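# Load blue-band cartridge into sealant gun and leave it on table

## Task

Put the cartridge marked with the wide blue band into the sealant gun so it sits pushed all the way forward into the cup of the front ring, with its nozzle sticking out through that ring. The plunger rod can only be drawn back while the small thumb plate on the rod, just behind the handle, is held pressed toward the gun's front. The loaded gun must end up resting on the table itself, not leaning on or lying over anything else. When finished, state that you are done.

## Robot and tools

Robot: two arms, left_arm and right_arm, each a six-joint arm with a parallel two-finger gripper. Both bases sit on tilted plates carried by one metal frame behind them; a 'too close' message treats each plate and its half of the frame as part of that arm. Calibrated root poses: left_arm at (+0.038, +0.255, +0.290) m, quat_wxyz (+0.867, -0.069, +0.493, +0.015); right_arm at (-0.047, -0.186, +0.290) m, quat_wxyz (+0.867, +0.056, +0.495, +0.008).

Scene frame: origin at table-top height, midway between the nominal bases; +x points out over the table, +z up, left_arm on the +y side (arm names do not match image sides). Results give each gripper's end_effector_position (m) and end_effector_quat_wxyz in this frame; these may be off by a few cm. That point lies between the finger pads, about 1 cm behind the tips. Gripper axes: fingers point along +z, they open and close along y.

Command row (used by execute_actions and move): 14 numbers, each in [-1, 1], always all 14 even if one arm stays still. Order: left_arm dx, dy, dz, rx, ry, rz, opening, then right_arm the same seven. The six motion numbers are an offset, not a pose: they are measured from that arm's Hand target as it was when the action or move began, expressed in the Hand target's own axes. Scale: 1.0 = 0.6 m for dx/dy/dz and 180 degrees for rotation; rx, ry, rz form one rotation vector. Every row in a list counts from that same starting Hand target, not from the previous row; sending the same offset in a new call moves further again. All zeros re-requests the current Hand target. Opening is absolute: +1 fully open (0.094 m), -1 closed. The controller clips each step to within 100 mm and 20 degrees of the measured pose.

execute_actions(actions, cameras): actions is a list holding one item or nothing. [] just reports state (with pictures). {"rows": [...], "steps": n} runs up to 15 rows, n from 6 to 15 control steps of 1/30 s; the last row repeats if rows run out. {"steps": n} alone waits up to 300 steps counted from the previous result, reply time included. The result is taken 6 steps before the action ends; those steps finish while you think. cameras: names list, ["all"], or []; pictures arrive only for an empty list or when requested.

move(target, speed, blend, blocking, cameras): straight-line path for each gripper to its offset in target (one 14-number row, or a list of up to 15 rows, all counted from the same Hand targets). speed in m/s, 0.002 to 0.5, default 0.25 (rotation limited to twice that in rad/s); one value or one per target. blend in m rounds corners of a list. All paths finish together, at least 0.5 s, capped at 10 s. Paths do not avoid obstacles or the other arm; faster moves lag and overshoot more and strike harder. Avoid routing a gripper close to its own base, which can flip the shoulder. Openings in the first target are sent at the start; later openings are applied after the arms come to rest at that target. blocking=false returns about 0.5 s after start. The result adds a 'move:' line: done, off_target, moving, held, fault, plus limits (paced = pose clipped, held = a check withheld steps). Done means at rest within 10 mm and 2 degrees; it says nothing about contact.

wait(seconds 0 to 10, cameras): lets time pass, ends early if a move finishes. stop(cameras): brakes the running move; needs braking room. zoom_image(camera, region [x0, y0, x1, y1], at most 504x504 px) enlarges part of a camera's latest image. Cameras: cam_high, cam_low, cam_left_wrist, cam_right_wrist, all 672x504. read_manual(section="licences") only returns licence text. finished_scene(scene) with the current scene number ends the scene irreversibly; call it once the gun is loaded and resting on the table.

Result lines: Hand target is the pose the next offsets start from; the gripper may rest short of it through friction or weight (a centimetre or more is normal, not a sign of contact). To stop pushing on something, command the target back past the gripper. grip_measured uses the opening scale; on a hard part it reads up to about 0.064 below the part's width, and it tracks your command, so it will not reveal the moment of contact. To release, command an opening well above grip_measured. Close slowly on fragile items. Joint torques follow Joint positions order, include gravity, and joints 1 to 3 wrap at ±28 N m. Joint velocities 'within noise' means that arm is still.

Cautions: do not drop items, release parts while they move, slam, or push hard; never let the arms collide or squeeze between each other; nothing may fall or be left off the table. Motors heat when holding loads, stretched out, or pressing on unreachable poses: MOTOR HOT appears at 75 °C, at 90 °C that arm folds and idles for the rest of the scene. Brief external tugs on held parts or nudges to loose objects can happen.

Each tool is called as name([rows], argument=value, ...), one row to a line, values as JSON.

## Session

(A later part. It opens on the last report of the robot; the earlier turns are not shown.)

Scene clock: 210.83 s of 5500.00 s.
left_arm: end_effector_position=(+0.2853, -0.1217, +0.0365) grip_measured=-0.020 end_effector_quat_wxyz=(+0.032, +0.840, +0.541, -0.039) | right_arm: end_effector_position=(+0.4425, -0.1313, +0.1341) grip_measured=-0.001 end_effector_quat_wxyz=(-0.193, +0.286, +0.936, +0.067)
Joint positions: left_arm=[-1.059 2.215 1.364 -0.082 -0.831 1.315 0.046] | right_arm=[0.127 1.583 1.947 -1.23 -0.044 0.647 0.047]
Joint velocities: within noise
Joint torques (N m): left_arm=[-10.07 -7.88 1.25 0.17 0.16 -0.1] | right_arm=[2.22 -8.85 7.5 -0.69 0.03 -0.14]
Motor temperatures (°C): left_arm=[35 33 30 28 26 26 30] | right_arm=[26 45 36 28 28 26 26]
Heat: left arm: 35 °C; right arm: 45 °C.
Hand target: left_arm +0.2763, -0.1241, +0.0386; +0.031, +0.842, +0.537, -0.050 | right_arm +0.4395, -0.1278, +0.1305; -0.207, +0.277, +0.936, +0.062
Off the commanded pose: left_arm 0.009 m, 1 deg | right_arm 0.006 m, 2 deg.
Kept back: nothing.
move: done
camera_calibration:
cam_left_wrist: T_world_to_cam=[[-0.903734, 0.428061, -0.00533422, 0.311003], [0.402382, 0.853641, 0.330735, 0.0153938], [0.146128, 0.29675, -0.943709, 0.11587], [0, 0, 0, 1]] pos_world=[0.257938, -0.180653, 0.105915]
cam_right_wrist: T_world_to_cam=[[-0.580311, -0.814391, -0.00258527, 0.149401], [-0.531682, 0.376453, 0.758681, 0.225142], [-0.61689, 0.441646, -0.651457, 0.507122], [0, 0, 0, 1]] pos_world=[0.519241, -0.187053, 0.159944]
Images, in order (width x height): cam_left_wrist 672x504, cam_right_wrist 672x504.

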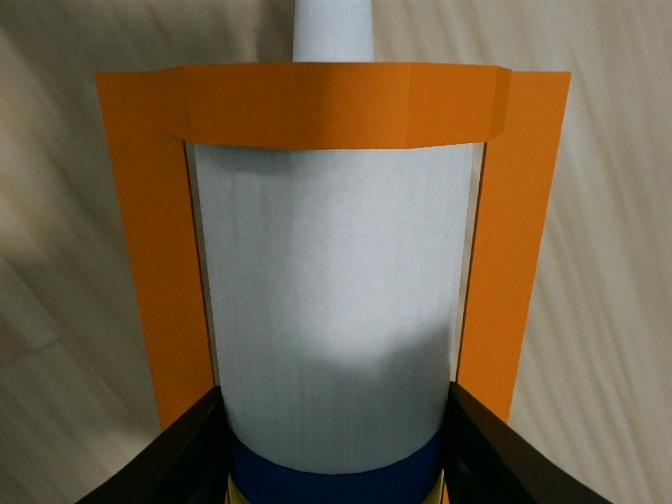

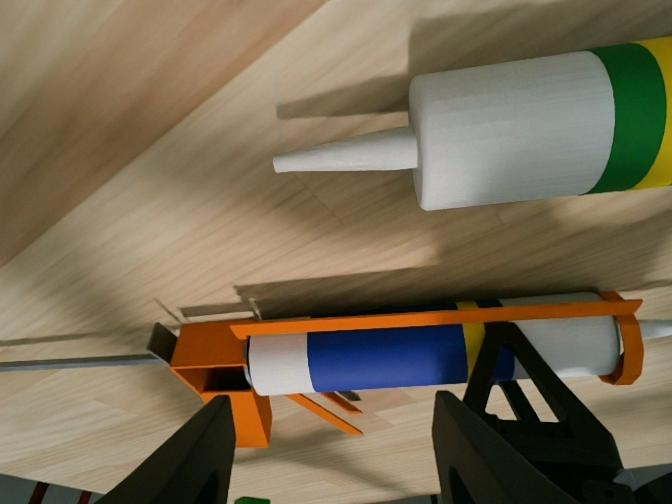

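move(target=[0,0.0,-0.012,0,0,0,-0.12,0,0,0,0,0,0,0], speed=0.05, cameras=["cam_left_wrist","cam_right_wrist"])

zoom_image(camera="cam_right_wrist", region=[422, 250, 672, 450])

Scene clock: 211.77 s of 5500.00 s.
left_arm: end_effector_position=(+0.2850, -0.1217, +0.0366) grip_measured=-0.020 end_effector_quat_wxyz=(+0.032, +0.839, +0.542, -0.040) | right_arm: end_effector_position=(+0.4425, -0.1313, +0.1341) grip_measured=-0.001 end_effector_quat_wxyz=(-0.193, +0.286, +0.936, +0.067)
Joint positions: left_arm=[-1.059 2.215 1.364 -0.083 -0.831 1.311 0.046] | right_arm=[0.127 1.583 1.947 -1.23 -0.044 0.647 0.047]
Joint velocities: within noise
Joint torques (N m): left_arm=[-11.07 -9.36 0.64 0.02 0.09 -0.18] | right_arm=[2.22 -8.84 7.5 -0.7 0.03 -0.14]
Motor temperatures (°C): left_arm=[35 33 30 28 26 26 30] | right_arm=[26 46 36 28 28 26 26]
Heat: left arm: 35 °C; right arm: 46 °C.
Hand target: left_arm +0.2767, -0.1233, +0.0457; +0.031, +0.842, +0.537, -0.050 | right_arm +0.4395, -0.1278, +0.1305; -0.207, +0.277, +0.936, +0.062
Off the commanded pose: left_arm 0.012 m, 1 deg | right_arm 0.006 m, 2 deg.
Kept back: nothing.
move: off_target (left_arm)
camera_calibration:
cam_left_wrist: T_world_to_cam=[[-0.905087, 0.425205, -0.0041705, 0.310717], [0.40004, 0.854765, 0.330672, 0.0162278], [0.144168, 0.297619, -0.943736, 0.116679], [0, 0, 0, 1]] pos_world=[0.257913, -0.180715, 0.106044]
cam_right_wrist: T_world_to_cam=[[-0.580311, -0.814391, -0.00258527, 0.149401], [-0.531682, 0.376453, 0.758681, 0.225142], [-0.61689, 0.441646, -0.651457, 0.507122], [0, 0, 0, 1]] pos_world=[0.519241, -0.187053, 0.159944]
Images, in order (width x height): cam_left_wrist 672x504, cam_right_wrist 672x504.

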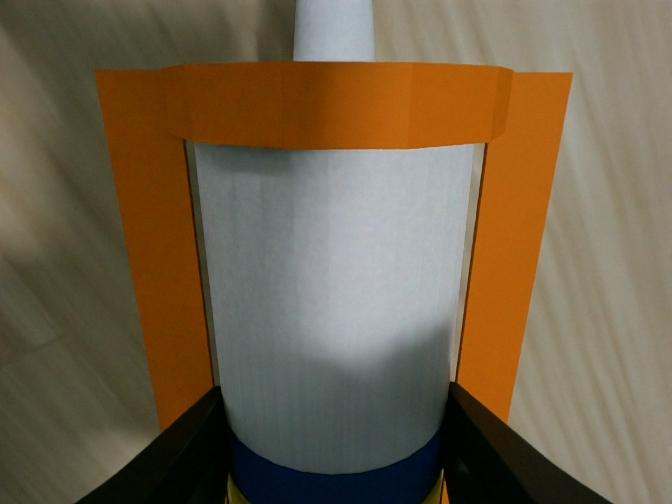

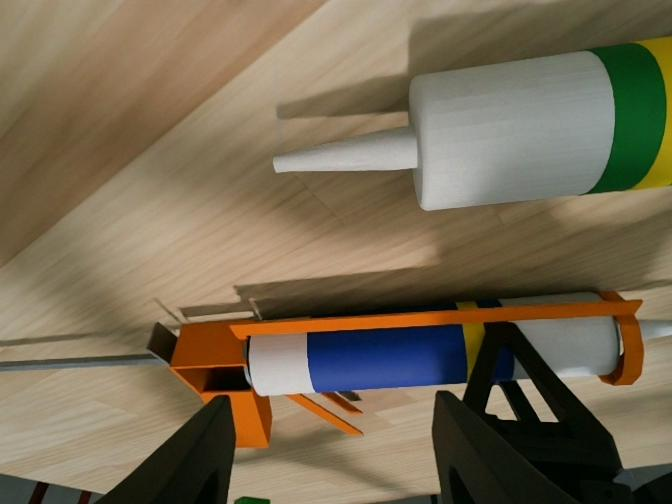

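Scaled by 2.016 from the camera's 672x504 image, which has a finer 960x720 frame.

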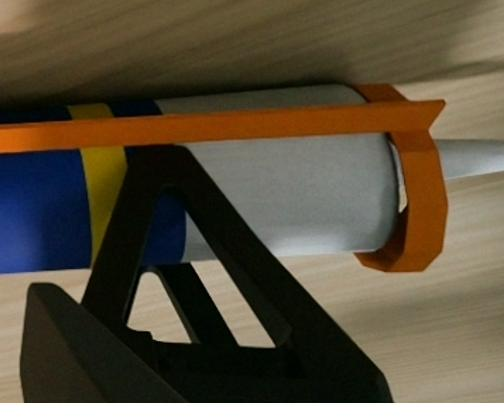

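move(target=[0,0.0,-0.012,0,0,0,-0.12,0,0,0,0,0,0,0], speed=0.05, cameras=["cam_right_wrist"])

zoom_image(camera="cam_right_wrist", region=[422, 250, 672, 450])

Scene clock: 212.70 s of 5500.00 s.
left_arm: end_effector_position=(+0.2834, -0.1204, +0.0370) grip_measured=-0.020 end_effector_quat_wxyz=(+0.030, +0.838, +0.543, -0.040) | right_arm: end_effector_position=(+0.4425, -0.1313, +0.1341) grip_measured=-0.001 end_effector_quat_wxyz=(-0.193, +0.286, +0.936, +0.067)
Joint positions: left_arm=[-1.06 2.213 1.359 -0.086 -0.831 1.303 0.046] | right_arm=[0.127 1.583 1.947 -1.23 -0.044 0.647 0.047]
Joint velocities: within noise
Joint torques (N m): left_arm=[-12.04 -10.61 0.46 -0.03 0.01 -0.26] | right_arm=[2.24 -8.84 7.5 -0.69 0.04 -0.14]
Motor temperatures (°C): left_arm=[35 33 30 28 26 26 30] | right_arm=[26 46 36 28 28 26 26]
Heat: left arm: 35 °C; right arm: 46 °C.
Hand target: left_arm +0.2769, -0.1226, +0.0529; +0.031, +0.842, +0.537, -0.050 | right_arm +0.4395, -0.1278, +0.1305; -0.207, +0.277, +0.936, +0.062
Off the commanded pose: left_arm 0.017 m, 1 deg | right_arm 0.006 m, 2 deg.
Kept back: nothing.
move: off_target (left_arm)
camera_calibration:
cam_right_wrist: T_world_to_cam=[[-0.580311, -0.814391, -0.00258527, 0.149401], [-0.531682, 0.376453, 0.758681, 0.225142], [-0.61689, 0.441646, -0.651457, 0.507122], [0, 0, 0, 1]] pos_world=[0.519241, -0.187053, 0.159944]
Images, in order (width x height): cam_right_wrist 672x504.

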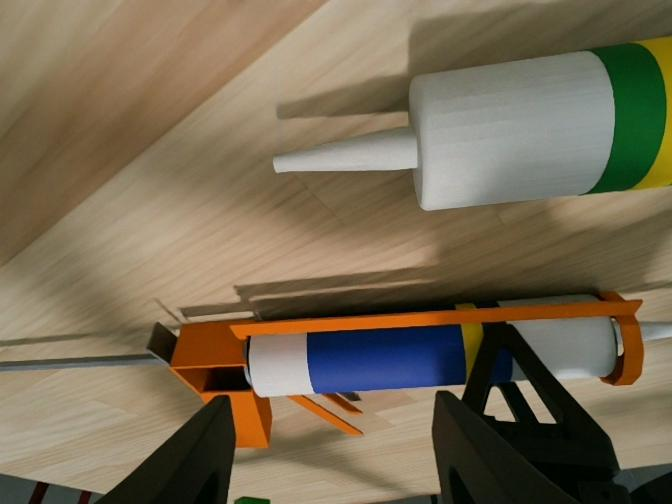

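Scaled by 2.016 from the camera's 672x504 image, which has a finer 960x720 frame.

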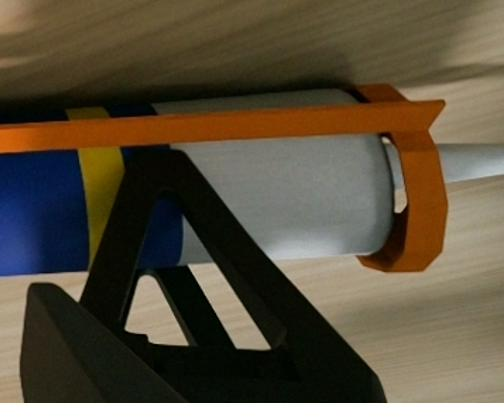

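move(target=[-0.01,0.0,-0.012,0,0,0,-0.12,0,0,0,0,0,0,0], speed=0.05, cameras=["cam_right_wrist"])

zoom_image(camera="cam_right_wrist", region=[422, 250, 672, 450])

Scene clock: 213.67 s of 5500.00 s.
left_arm: end_effector_position=(+0.2792, -0.1182, +0.0406) grip_measured=-0.020 end_effector_quat_wxyz=(+0.023, +0.844, +0.534, -0.037) | right_arm: end_effector_position=(+0.4425, -0.1313, +0.1341) grip_measured=-0.001 end_effector_quat_wxyz=(-0.193, +0.286, +0.936, +0.067)
Joint positions: left_arm=[-1.071 2.213 1.359 -0.117 -0.848 1.295 0.046] | right_arm=[0.127 1.583 1.947 -1.23 -0.044 0.647 0.047]
Joint velocities: within noise
Joint torques (N m): left_arm=[-12.92 -10.39 1.54 -0.02 0.06 -0.45] | right_arm=[2.22 -8.84 7.5 -0.69 0.03 -0.14]
Motor temperatures (°C): left_arm=[35 33 30 28 26 26 30] | right_arm=[26 46 36 28 28 26 26]
Heat: left arm: 35 °C; right arm: 46 °C.
Hand target: left_arm +0.2748, -0.1273, +0.0607; +0.031, +0.842, +0.537, -0.050 | right_arm +0.4395, -0.1278, +0.1305; -0.207, +0.277, +0.936, +0.062
Off the commanded pose: left_arm 0.022 m, 2 deg | right_arm 0.006 m, 2 deg.
Kept back: nothing.
move: off_target (left_arm)
camera_calibration:
cam_right_wrist: T_world_to_cam=[[-0.580311, -0.814391, -0.00258527, 0.149401], [-0.531682, 0.376453, 0.758681, 0.225142], [-0.61689, 0.441646, -0.651457, 0.507122], [0, 0, 0, 1]] pos_world=[0.519241, -0.187053, 0.159944]
Images, in order (width x height): cam_right_wrist 672x504.

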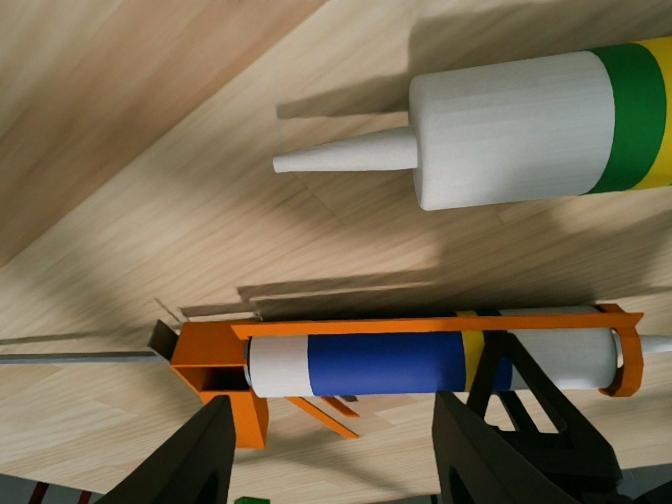

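Scaled by 2.016 from the camera's 672x504 image, which has a finer 960x720 frame.

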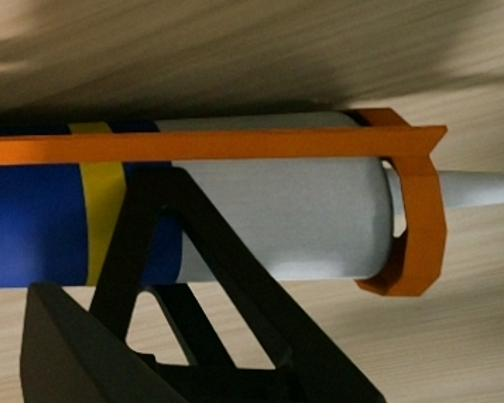

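execute_actions(actions=[])

zoom_image(camera="cam_low", region=[305, 255, 395, 295])

zoom_image(camera="cam_high", region=[380, 245, 460, 305])

zoom_image(camera="cam_right_wrist", region=[560, 280, 660, 400])

Scene clock: 214.27 s of 5500.00 s.
left_arm: end_effector_position=(+0.2792, -0.1182, +0.0406) grip_measured=-0.020 end_effector_quat_wxyz=(+0.023, +0.844, +0.534, -0.037) | right_arm: end_effector_position=(+0.4425, -0.1313, +0.1341) grip_measured=-0.001 end_effector_quat_wxyz=(-0.193, +0.286, +0.936, +0.067)
Joint positions: left_arm=[-1.071 2.213 1.359 -0.117 -0.848 1.295 0.046] | right_arm=[0.127 1.583 1.947 -1.23 -0.044 0.647 0.047]
Joint velocities: within noise
Joint torques (N m): left_arm=[-12.92 -10.39 1.52 -0.04 0.06 -0.45] | right_arm=[2.22 -8.85 7.5 -0.69 0.03 -0.14]
Motor temperatures (°C): left_arm=[35 33 30 28 26 26 30] | right_arm=[26 46 36 28 28 26 26]
Heat: left arm: 35 °C; right arm: 46 °C.
Hand target: left_arm +0.2748, -0.1272, +0.0607; +0.031, +0.842, +0.537, -0.050 | right_arm +0.4395, -0.1278, +0.1305; -0.207, +0.277, +0.936, +0.062
Off the commanded pose: left_arm 0.022 m, 2 deg | right_arm 0.006 m, 2 deg.
Steps of this call (1-18: nothing new was sent). Readings (end_effector_position of left_arm | right_arm):
1: (+0.2792, -0.1182, +0.0406) | (+0.4425, -0.1313, +0.1341)
2: (+0.2792, -0.1182, +0.0406) | (+0.4425, -0.1313, +0.1341)
4: (+0.2792, -0.1182, +0.0406) | (+0.4425, -0.1313, +0.1341)
8: (+0.2792, -0.1182, +0.0406) | (+0.4425, -0.1313, +0.1341)
18: the state above
camera_calibration:
cam_left_wrist: T_world_to_cam=[[-0.896455, 0.443058, 0.00820256, 0.303199], [0.4186, 0.840606, 0.343737, 0.00690299], [0.1454, 0.311579, -0.93903, 0.121384], [0, 0, 0, 1]] pos_world=[0.251266, -0.177958, 0.109123]
cam_right_wrist: T_world_to_cam=[[-0.580311, -0.814391, -0.00258527, 0.149401], [-0.531682, 0.376453, 0.758681, 0.225142], [-0.61689, 0.441646, -0.651457, 0.507122], [0, 0, 0, 1]] pos_world=[0.519241, -0.187053, 0.159944]

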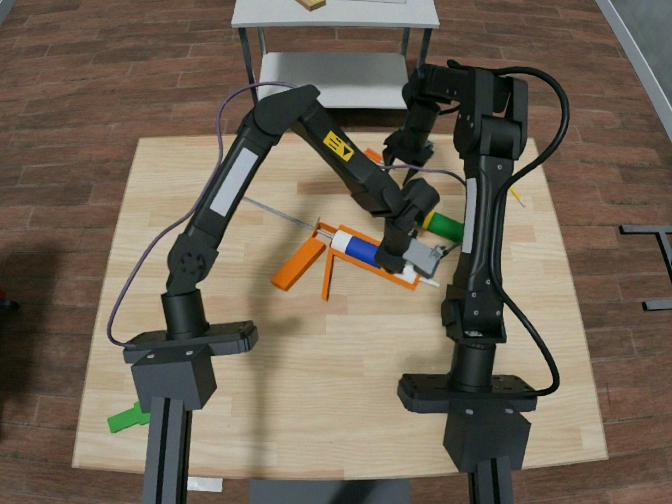

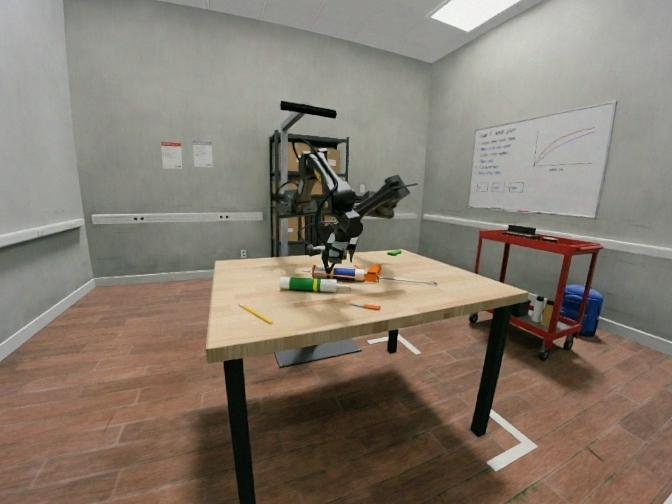

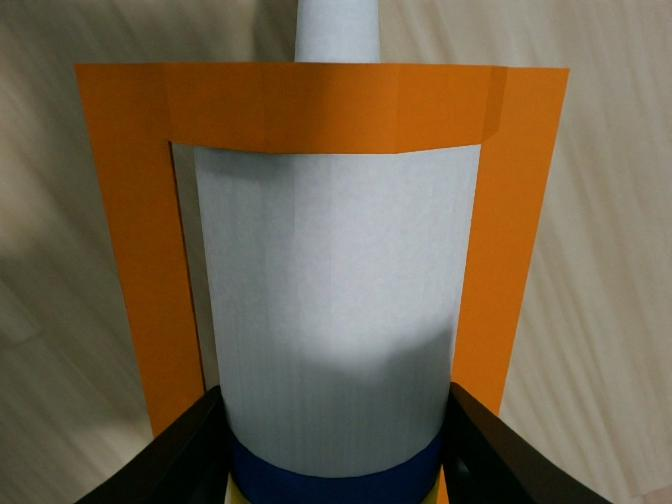

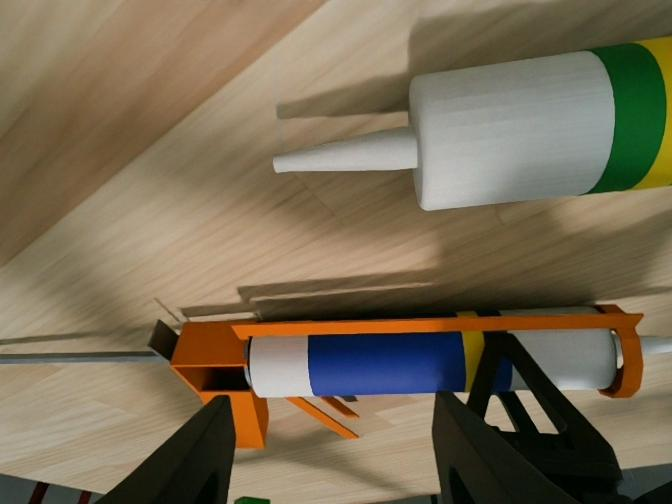

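Scaled by 5.600 from the camera's 672x504 image, which has a finer 960x720 frame.

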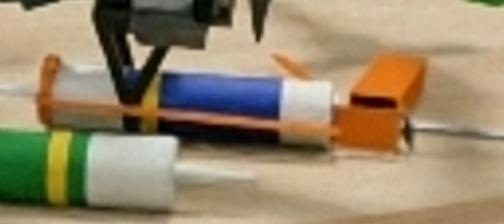

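Scaled by 6.300 from the camera's 672x504 image, which has a finer 960x720 frame.

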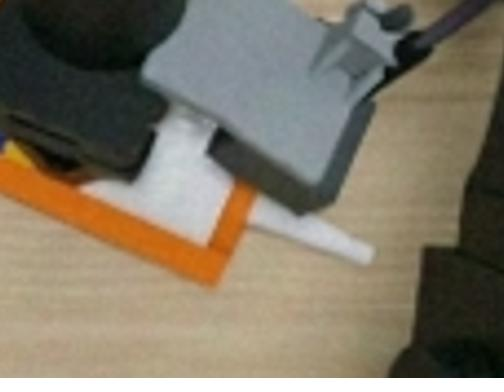

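Scaled by 4.200 from the camera's 672x504 image, which has a finer 960x720 frame.

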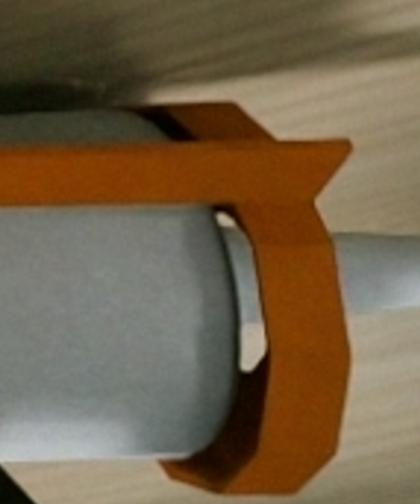

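zoom_image(camera="cam_low", region=[300, 258, 340, 288])

zoom_image(camera="cam_low", region=[350, 258, 390, 288])

Scaled by 12.600 from the camera's 672x504 image, which has a finer 960x720 frame.

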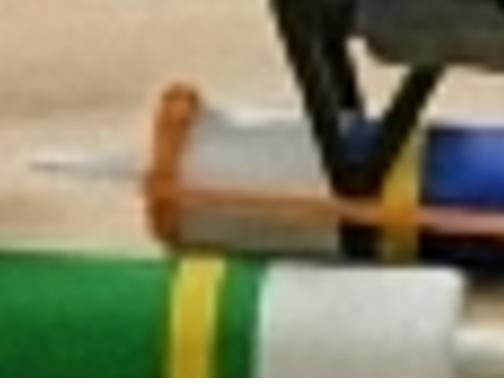

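Scaled by 12.600 from the camera's 672x504 image, which has a finer 960x720 frame.

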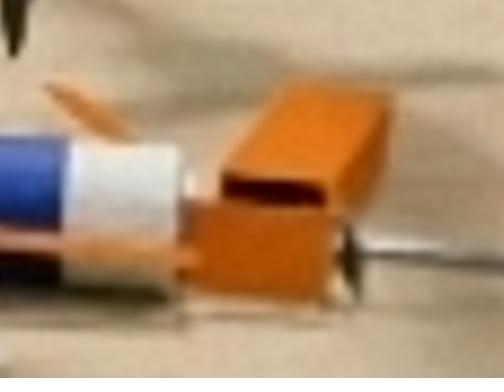

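move([
  [0.01,0.0,0.05,0,0,0,-0.1,0,0,0,0,0,0,0],
  [0.01,0.0,0.05,0,0,0,0.25,0,0,0,0,0,0,0],
], speed=0.06, cameras=["cam_left_wrist","cam_right_wrist"])

Scene clock: 219.33 s of 5500.00 s.
left_arm: end_effector_position=(+0.2823, -0.1189, +0.0366) grip_measured=+0.248 end_effector_quat_wxyz=(+0.027, +0.841, +0.539, -0.040) | right_arm: end_effector_position=(+0.4425, -0.1313, +0.1341) grip_measured=-0.001 end_effector_quat_wxyz=(-0.193, +0.286, +0.936, +0.067)
Joint positions: left_arm=[-1.059 2.214 1.36 -0.095 -0.834 1.304 0.059] | right_arm=[0.127 1.583 1.947 -1.23 -0.044 0.647 0.047]
Joint velocities: within noise
Joint torques (N m): left_arm=[-8.9 -6.11 2.37 0.48 0.29 0.06] | right_arm=[2.22 -8.84 7.5 -0.69 0.03 -0.14]
Motor temperatures (°C): left_arm=[37 34 30 28 26 26 30] | right_arm=[26 46 36 28 28 26 26]
Heat: left arm: 37 °C; right arm: 46 °C.
Hand target: left_arm +0.2758, -0.1250, +0.0302; +0.031, +0.842, +0.537, -0.050 | right_arm +0.4395, -0.1278, +0.1305; -0.207, +0.277, +0.936, +0.062
Off the commanded pose: left_arm 0.011 m, 1 deg | right_arm 0.006 m, 2 deg.
Kept back: nothing.
move: off_target (left_arm); target 2's new opening was sent with left_arm's hand 0.011 m and 1 deg from that target
camera_calibration:
cam_left_wrist: T_world_to_cam=[[-0.902288, 0.431109, 0.00455761, 0.306674], [0.407475, 0.849274, 0.335705, 0.0120195], [0.140855, 0.30476, -0.941956, 0.117933], [0, 0, 0, 1]] pos_world=[0.255199, -0.178359, 0.105655]
cam_right_wrist: T_world_to_cam=[[-0.580311, -0.814391, -0.00258527, 0.149401], [-0.531682, 0.376453, 0.758681, 0.225142], [-0.61689, 0.441646, -0.651457, 0.507122], [0, 0, 0, 1]] pos_world=[0.519241, -0.187053, 0.159944]
Images, in order (width x height): cam_left_wrist 672x504, cam_right_wrist 672x504.

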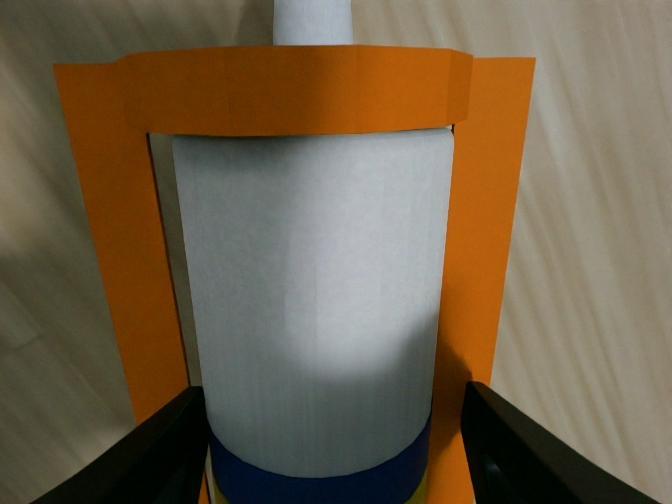

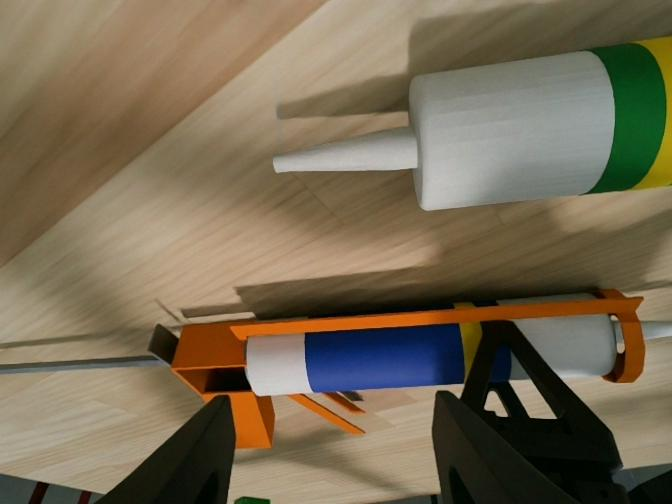

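move([
  [0,0.0,-0.09,0,0,0,0.4,0,0,0,0,0,0,0],
  [0.14,0.0,-0.12,0,0,0,0.4,0,0,0,0,0,0,0],
], speed=0.2, blend=0.02)

zoom_image(camera="cam_right_wrist", region=[560, 280, 660, 400])

zoom_image(camera="cam_high", region=[380, 235, 460, 305])

zoom_image(camera="cam_low", region=[295, 258, 345, 293])

Scene clock: 220.93 s of 5500.00 s.
left_arm: end_effector_position=(+0.3176, -0.0404, +0.0895) grip_measured=+0.398 end_effector_quat_wxyz=(+0.026, +0.838, +0.544, -0.036) | right_arm: end_effector_position=(+0.4425, -0.1313, +0.1341) grip_measured=-0.001 end_effector_quat_wxyz=(-0.193, +0.286, +0.936, +0.067)
Joint positions: left_arm=[-1.042 1.836 1.085 -0.181 -0.832 1.317 0.066] | right_arm=[0.127 1.583 1.947 -1.23 -0.044 0.647 0.047]
Joint velocities: within noise
Joint torques (N m): left_arm=[-7.1 -8.73 1.2 0.22 0.34 0.07] | right_arm=[2.24 -8.85 7.49 -0.69 0.04 -0.14]
Motor temperatures (°C): left_arm=[37 34 30 28 26 26 30] | right_arm=[26 46 37 28 28 26 26]
Heat: left arm: 37 °C; right arm: 46 °C.
Hand target: left_arm +0.3147, -0.0418, +0.0919; +0.031, +0.842, +0.537, -0.050 | right_arm +0.4395, -0.1278, +0.1305; -0.207, +0.277, +0.936, +0.062
Off the commanded pose: left_arm 0.004 m, 2 deg | right_arm 0.006 m, 2 deg.
Kept back: nothing.
move: done
camera_calibration:
cam_left_wrist: T_world_to_cam=[[-0.906704, 0.421762, 0.00197649, 0.305714], [0.396769, 0.851365, 0.343151, -0.0839374], [0.143045, 0.311921, -0.939278, 0.138229], [0, 0, 0, 1]] pos_world=[0.290723, -0.100594, 0.158034]
cam_right_wrist: T_world_to_cam=[[-0.580311, -0.814391, -0.00258527, 0.149401], [-0.531682, 0.376453, 0.758681, 0.225142], [-0.61689, 0.441646, -0.651457, 0.507122], [0, 0, 0, 1]] pos_world=[0.519241, -0.187053, 0.159944]

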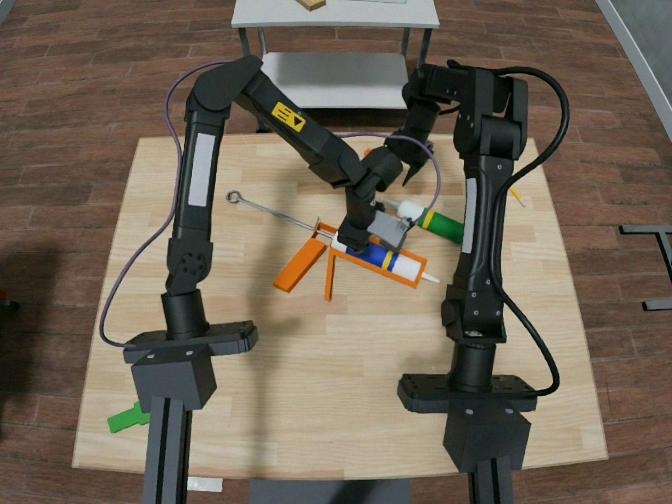

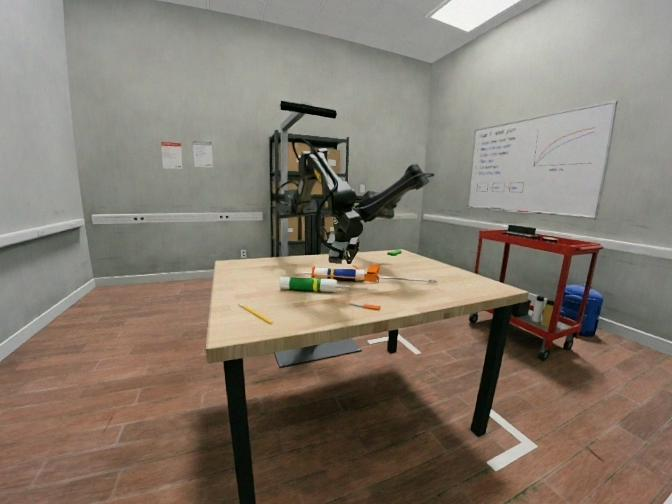

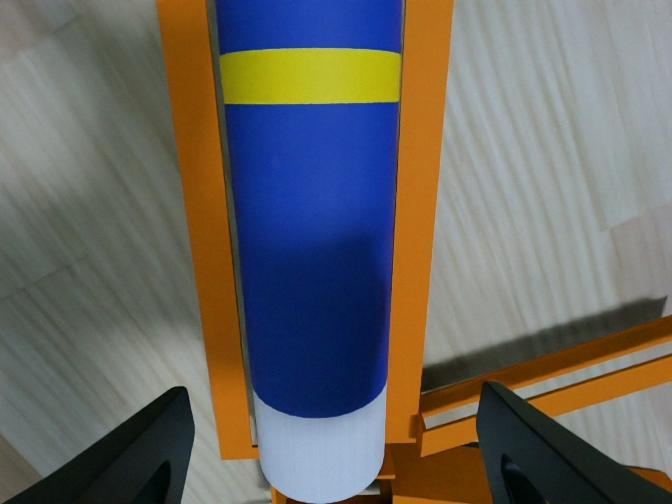

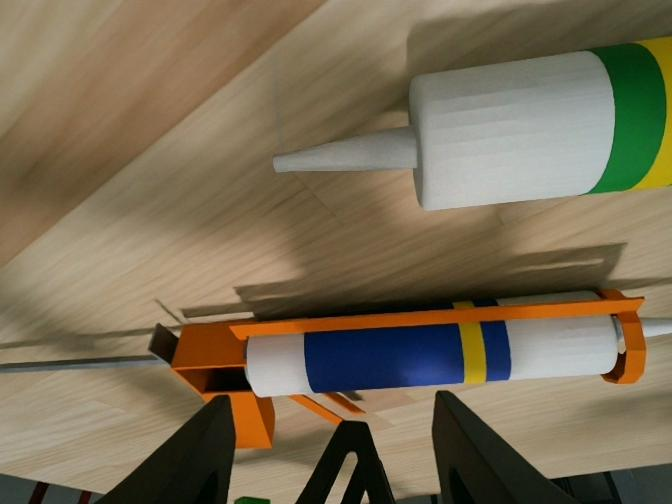

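Scaled by 4.200 from the camera's 672x504 image, which has a finer 960x720 frame.

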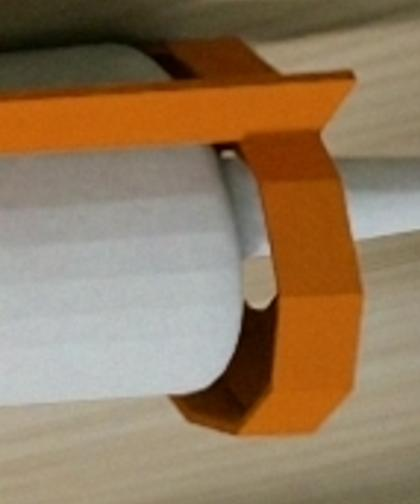

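Scaled by 6.300 from the camera's 672x504 image, which has a finer 960x720 frame.

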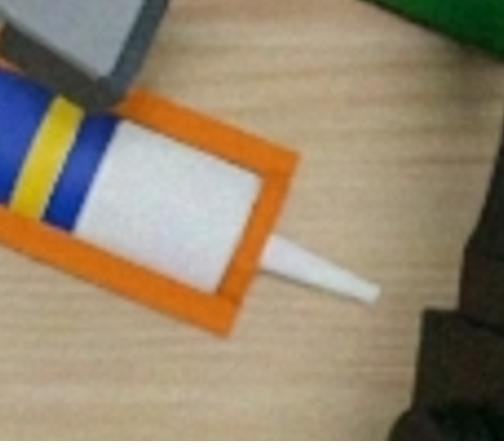

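Scaled by 10.080 from the camera's 672x504 image, which has a finer 960x720 frame.

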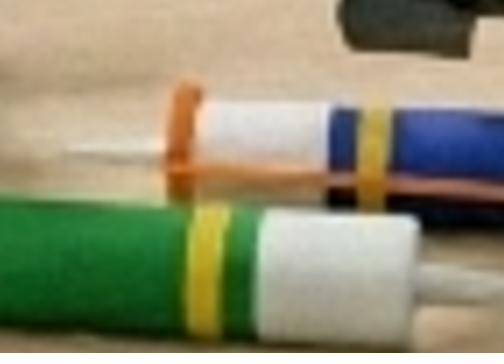

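move(target=[-0.303,0.007,0.073,0,0.1056,0,-0.2,-0.018,-0.0765,-0.0085,0,0,0,-1], speed=0.15)

Scene clock: 227.60 s of 5500.00 s.
left_arm: end_effector_position=(+0.2564, -0.2072, +0.0613) grip_measured=-0.198 end_effector_quat_wxyz=(-0.058, +0.827, +0.553, +0.084) | right_arm: end_effector_position=(+0.4212, -0.1730, +0.1176) grip_measured=-0.986 end_effector_quat_wxyz=(-0.215, +0.275, +0.936, +0.049)
Joint positions: left_arm=[-1.243 2.962 2.66 -1.241 -1.155 0.669 0.038] | right_arm=[-0.015 1.583 1.883 -1.23 -0.108 0.519 0.001]
Joint velocities: left_arm=[0.007 0.061 0.129 -0.125 -0.051 -0.037 0.001] | right_arm=[within noise]
Joint torques (N m): left_arm=[-15.47 -6.63 4 -0.08 -0.17 -0.08] | right_arm=[0.01 -13.81 3.93 -0.56 -0.26 -0.14]
Motor temperatures (°C): left_arm=[37 35 30 28 26 26 29] | right_arm=[26 48 36 28 28 26 26]
Heat: left arm: 37 °C; right arm: 48 °C.
Hand target: left_arm +0.2401, -0.2119, +0.0697; -0.058, +0.838, +0.534, +0.090 | right_arm +0.4246, -0.1729, +0.1305; -0.207, +0.277, +0.936, +0.062
Off the commanded pose: left_arm 0.019 m, 3 deg | right_arm 0.013 m, 2 deg.
Kept back: nothing.
move: off_target (left_arm, right_arm)
camera_calibration:
cam_left_wrist: T_world_to_cam=[[-0.918586, 0.394969, 0.0140937, 0.317369], [0.323837, 0.731753, 0.599723, 0.0701841], [0.226559, 0.555461, -0.800084, 0.192985], [0, 0, 0, 1]] pos_world=[0.22508, -0.283904, 0.10784]
cam_right_wrist: T_world_to_cam=[[-0.553546, -0.83188, 0.0395292, 0.0838512], [-0.504773, 0.37288, 0.778566, 0.227701], [-0.662413, 0.411019, -0.626316, 0.512654], [0, 0, 0, 1]] pos_world=[0.500941, -0.225861, 0.140489]

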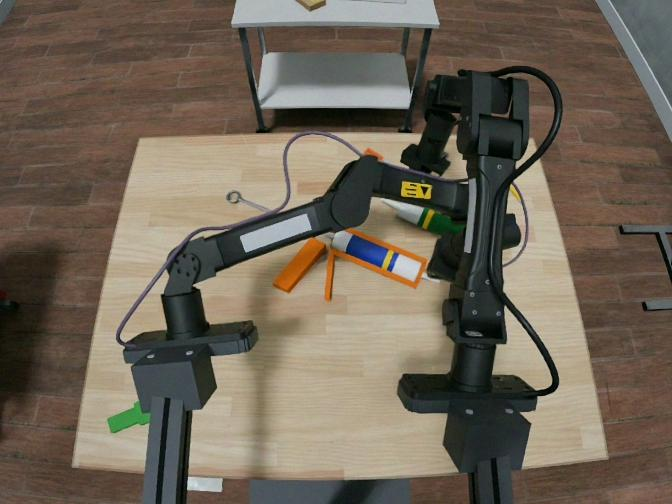

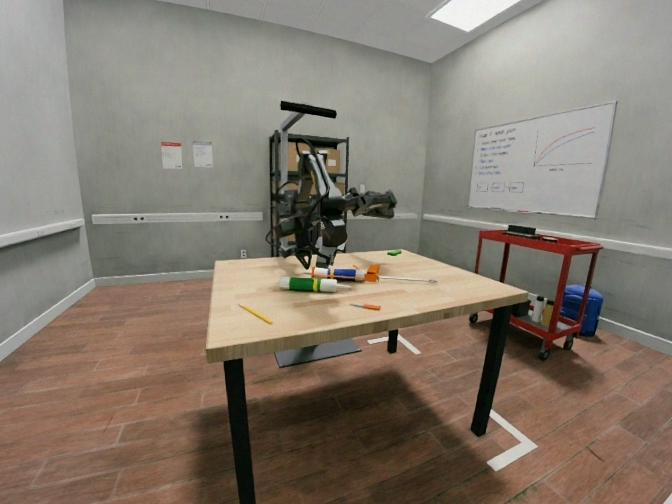

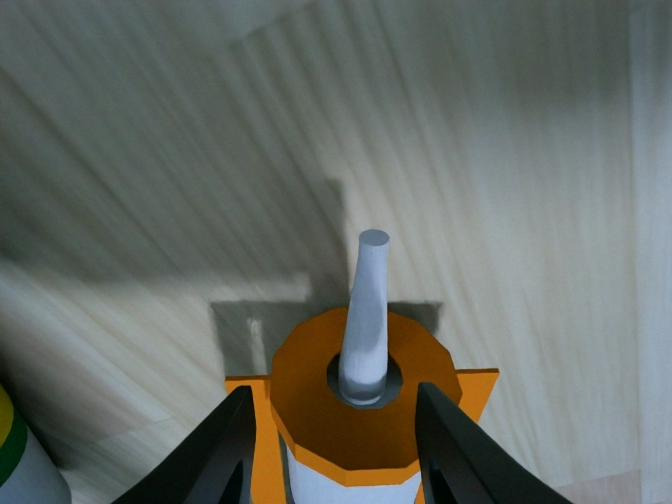

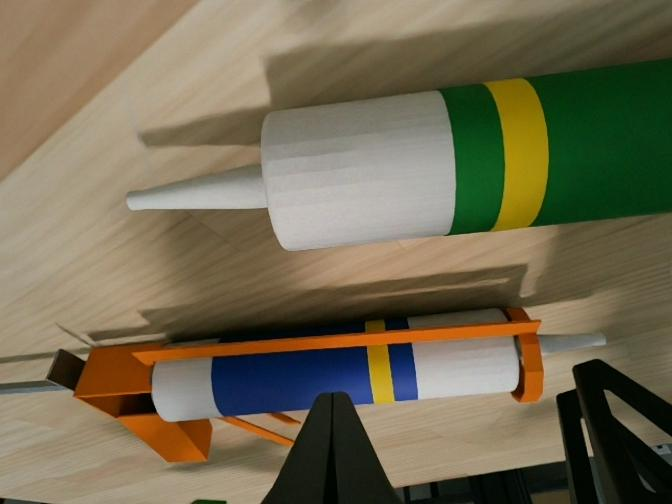

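move(target=[-0.0106,-0.013,0.0487,0,0,0,-0.2,0,0,0,0,0,0,-1], speed=0.08, cameras=["cam_left_wrist","cam_right_wrist"])

Scene clock: 231.03 s of 5500.00 s.
left_arm: end_effector_position=(+0.2380, -0.2126, +0.0479) grip_measured=-0.198 end_effector_quat_wxyz=(-0.054, +0.833, +0.545, +0.082) | right_arm: end_effector_position=(+0.4212, -0.1730, +0.1176) grip_measured=-0.986 end_effector_quat_wxyz=(-0.215, +0.275, +0.936, +0.049)
Joint positions: left_arm=[-1.24 2.974 2.593 -1.128 -1.155 0.72 0.038] | right_arm=[-0.015 1.583 1.883 -1.23 -0.108 0.519 0.001]
Joint velocities: within noise
Joint torques (N m): left_arm=[-12.22 -8.05 1.83 0.17 -0.17 0.07] | right_arm=[-0.01 -13.81 3.92 -0.55 -0.27 -0.14]
Motor temperatures (°C): left_arm=[39 35 30 28 26 26 29] | right_arm=[26 50 35 28 28 26 26]
Heat: left arm: 39 °C; right arm: 50 °C.
Hand target: left_arm +0.2331, -0.2086, +0.0398; -0.058, +0.838, +0.535, +0.090 | right_arm +0.4246, -0.1729, +0.1305; -0.207, +0.277, +0.936, +0.062
Off the commanded pose: left_arm 0.010 m, 2 deg | right_arm 0.013 m, 2 deg.
Kept back: nothing.
move: off_target (right_arm)
camera_calibration:
cam_left_wrist: T_world_to_cam=[[-0.910487, 0.413398, 0.0107381, 0.304984], [0.338676, 0.730513, 0.593, 0.0846814], [0.237301, 0.543556, -0.805131, 0.184603], [0, 0, 0, 1]] pos_world=[0.205198, -0.288282, 0.0951383]
cam_right_wrist: T_world_to_cam=[[-0.553546, -0.83188, 0.0395292, 0.0838512], [-0.504773, 0.37288, 0.778566, 0.227701], [-0.662413, 0.411019, -0.626316, 0.512654], [0, 0, 0, 1]] pos_world=[0.500941, -0.225861, 0.140489]
Images, in order (width x height): cam_left_wrist 672x504, cam_right_wrist 672x504.

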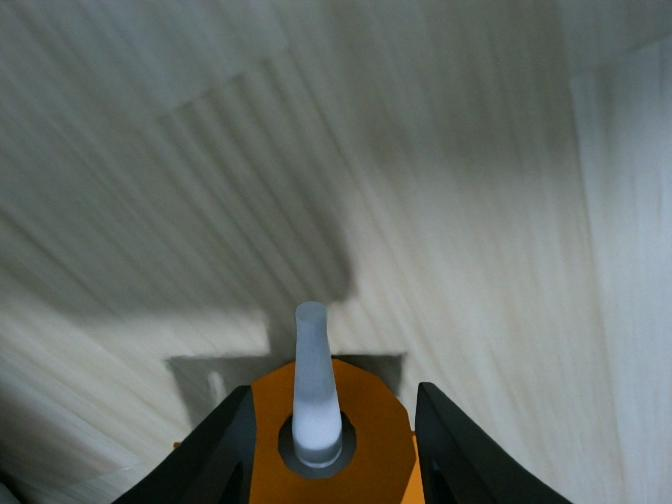

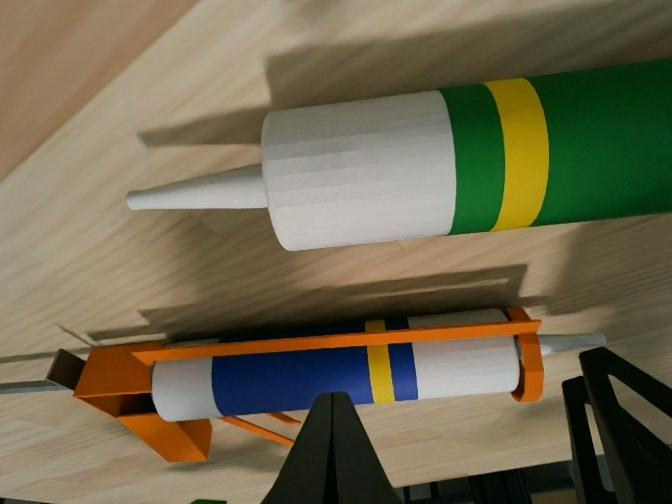

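move(target=[0.0153,0.0098,0.034,0,0,0,-0.2,0,0,0,0,0,0,-1], speed=0.08, cameras=["cam_left_wrist","cam_right_wrist"])

Scene clock: 232.73 s of 5500.00 s.
left_arm: end_effector_position=(+0.2301, -0.1990, +0.0189) grip_measured=-0.198 end_effector_quat_wxyz=(-0.064, +0.842, +0.528, +0.086) | right_arm: end_effector_position=(+0.4212, -0.1730, +0.1176) grip_measured=-0.986 end_effector_quat_wxyz=(-0.215, +0.275, +0.936, +0.049)
Joint positions: left_arm=[-1.194 2.927 2.414 -0.942 -1.156 0.826 0.038] | right_arm=[-0.015 1.583 1.883 -1.23 -0.108 0.519 0.001]
Joint velocities: within noise
Joint torques (N m): left_arm=[-12.21 -11.78 1.59 0.15 -0.1 0.06] | right_arm=[0.01 -13.81 3.9 -0.55 -0.27 -0.14]
Motor temperatures (°C): left_arm=[39 35 30 28 26 26 29] | right_arm=[26 51 34 28 28 26 26]
Heat: left arm: 39 °C; right arm: 51 °C.
Hand target: left_arm +0.2440, -0.1991, +0.0219; -0.058, +0.838, +0.535, +0.090 | right_arm +0.4246, -0.1729, +0.1305; -0.207, +0.277, +0.936, +0.062
Off the commanded pose: left_arm 0.014 m, 1 deg | right_arm 0.013 m, 2 deg.
Kept back: nothing.
move: off_target (left_arm, right_arm)
camera_calibration:
cam_left_wrist: T_world_to_cam=[[-0.895084, 0.444965, 0.028824, 0.294912], [0.369292, 0.703529, 0.607182, 0.0819169], [0.249896, 0.554123, -0.79404, 0.154757], [0, 0, 0, 1]] pos_world=[0.195047, -0.274611, 0.0646438]
cam_right_wrist: T_world_to_cam=[[-0.553546, -0.83188, 0.0395292, 0.0838512], [-0.504773, 0.37288, 0.778566, 0.227701], [-0.662413, 0.411019, -0.626316, 0.512654], [0, 0, 0, 1]] pos_world=[0.500941, -0.225861, 0.140489]
Images, in order (width x height): cam_left_wrist 672x504, cam_right_wrist 672x504.

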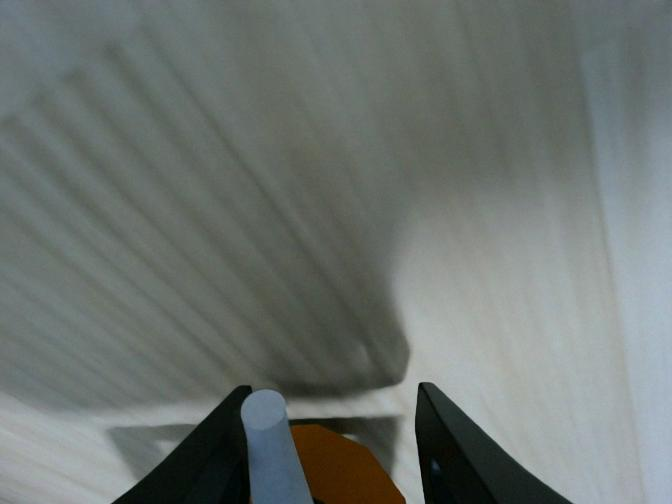

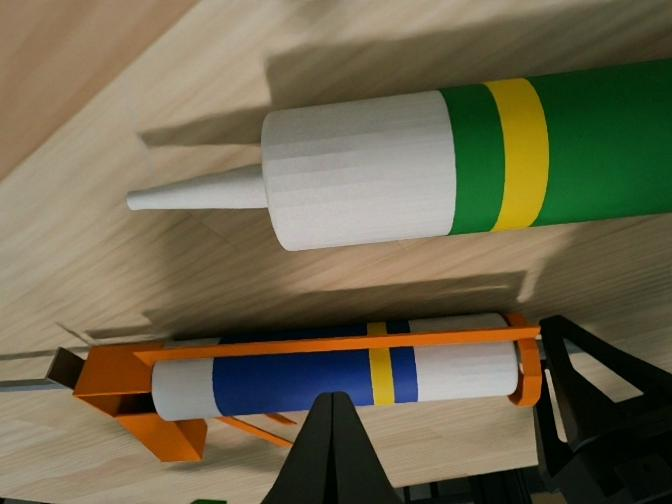

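move(target=[0.0,0,-0.05,0,0,0,-0.2,0,0,0,0,0,0,-1], speed=0.08, cameras=["cam_left_wrist","cam_right_wrist"])

Scene clock: 234.07 s of 5500.00 s.
left_arm: end_effector_position=(+0.2450, -0.1951, +0.0334) grip_measured=-0.198 end_effector_quat_wxyz=(-0.072, +0.830, +0.545, +0.089) | right_arm: end_effector_position=(+0.4213, -0.1727, +0.1177) grip_measured=-0.986 end_effector_quat_wxyz=(-0.216, +0.275, +0.936, +0.050)
Joint positions: left_arm=[-1.202 2.927 2.5 -1.092 -1.156 0.725 0.038] | right_arm=[-0.015 1.583 1.883 -1.23 -0.109 0.519 0.001]
Joint velocities: within noise
Joint torques (N m): left_arm=[-15.86 -9.07 3.71 -0.16 -0.14 -0.08] | right_arm=[0.01 -13.81 3.93 -0.55 -0.27 -0.14]
Motor temperatures (°C): left_arm=[39 35 30 28 26 26 29] | right_arm=[26 52 34 28 28 26 26]
Heat: left arm: 39 °C; right arm: 52 °C.
Hand target: left_arm +0.2413, -0.2048, +0.0512; -0.058, +0.838, +0.535, +0.090 | right_arm +0.4246, -0.1729, +0.1305; -0.207, +0.277, +0.936, +0.062
Off the commanded pose: left_arm 0.021 m, 2 deg | right_arm 0.013 m, 2 deg.
Kept back: nothing.
move: off_target (left_arm, right_arm)
camera_calibration:
cam_left_wrist: T_world_to_cam=[[-0.912773, 0.407109, 0.0332822, 0.30281], [0.33901, 0.709592, 0.617698, 0.0730747], [0.227854, 0.575101, -0.785711, 0.169592], [0, 0, 0, 1]] pos_world=[0.212982, -0.272662, 0.0780338]
cam_right_wrist: T_world_to_cam=[[-0.55404, -0.831607, 0.0383446, 0.0844796], [-0.504563, 0.372077, 0.779086, 0.227285], [-0.66216, 0.412297, -0.625743, 0.51264], [0, 0, 0, 1]] pos_world=[0.500934, -0.225674, 0.140467]
Images, in order (width x height): cam_left_wrist 672x504, cam_right_wrist 672x504.

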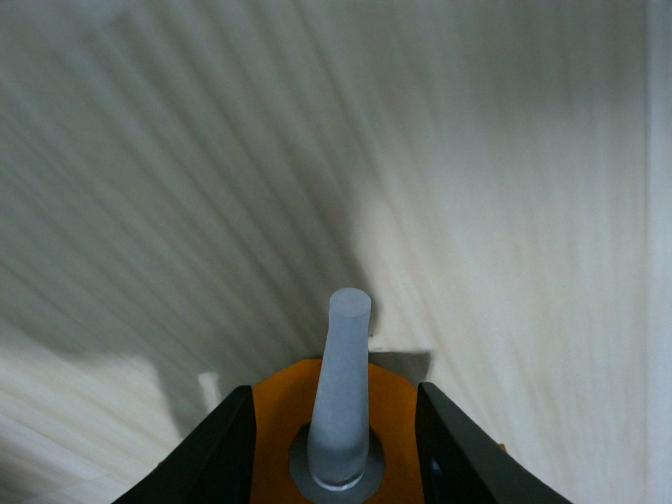

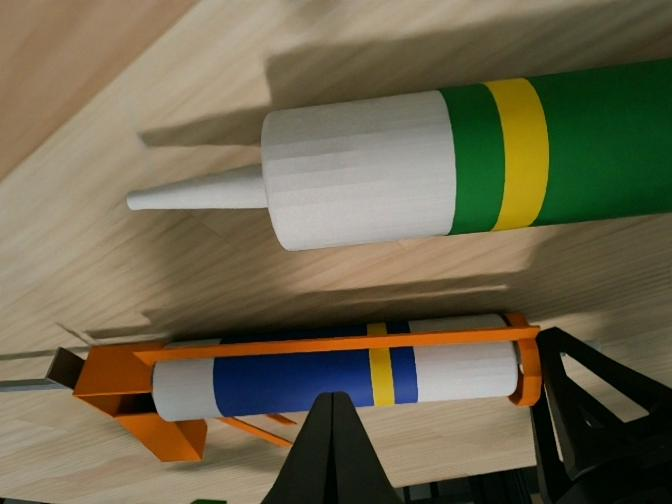

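move(target=[-0.008,-0.002,0.02,0,0,0,-0.2,0,0,0,0,0,0,-1], speed=0.05, cameras=["cam_left_wrist","cam_right_wrist"])

Scene clock: 235.20 s of 5500.00 s.
left_arm: end_effector_position=(+0.2476, -0.1979, +0.0337) grip_measured=-0.198 end_effector_quat_wxyz=(-0.068, +0.832, +0.544, +0.088) | right_arm: end_effector_position=(+0.4213, -0.1727, +0.1177) grip_measured=-0.986 end_effector_quat_wxyz=(-0.216, +0.275, +0.936, +0.050)
Joint positions: left_arm=[-1.202 2.927 2.508 -1.079 -1.156 0.746 0.038] | right_arm=[-0.015 1.583 1.883 -1.23 -0.109 0.519 0.001]
Joint velocities: within noise
Joint torques (N m): left_arm=[-14.39 -7.43 3.64 0.13 -0.13 0.06] | right_arm=[-0.01 -13.81 3.92 -0.55 -0.27 -0.14]
Motor temperatures (°C): left_arm=[40 35 30 28 26 26 29] | right_arm=[26 53 34 28 28 26 26]
Heat: left arm: 40 °C; right arm: 53 °C.
Hand target: left_arm +0.2394, -0.2062, +0.0384; -0.058, +0.838, +0.535, +0.090 | right_arm +0.4246, -0.1729, +0.1305; -0.207, +0.277, +0.936, +0.062
Off the commanded pose: left_arm 0.013 m, 2 deg | right_arm 0.013 m, 2 deg.
Kept back: nothing.
move: off_target (left_arm, right_arm)
camera_calibration:
cam_left_wrist: T_world_to_cam=[[-0.91149, 0.410358, 0.0281473, 0.306828], [0.340055, 0.713295, 0.61284, 0.0746689], [0.231407, 0.568169, -0.789705, 0.168758], [0, 0, 0, 1]] pos_world=[0.215227, -0.275053, 0.0788725]
cam_right_wrist: T_world_to_cam=[[-0.55404, -0.831607, 0.0383446, 0.0844796], [-0.504563, 0.372077, 0.779086, 0.227285], [-0.66216, 0.412297, -0.625743, 0.51264], [0, 0, 0, 1]] pos_world=[0.500934, -0.225674, 0.140467]
Images, in order (width x height): cam_left_wrist 672x504, cam_right_wrist 672x504.

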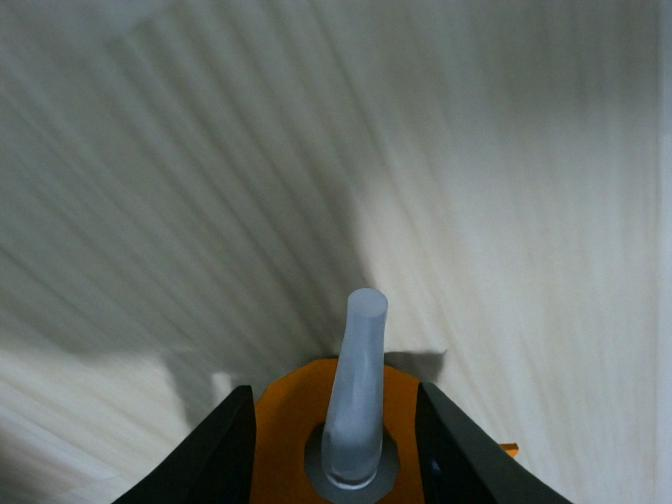

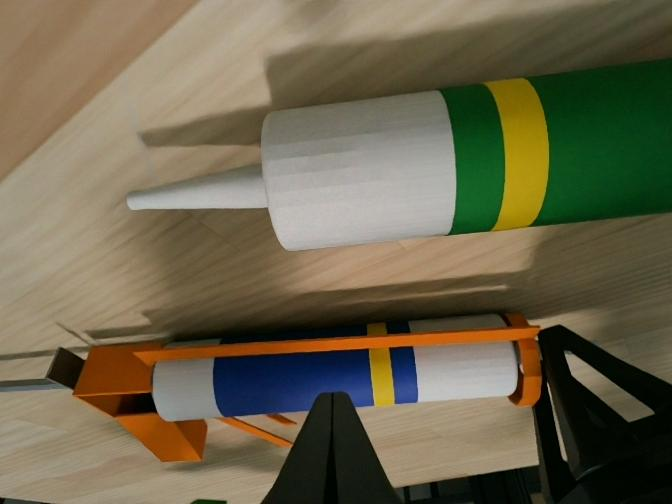

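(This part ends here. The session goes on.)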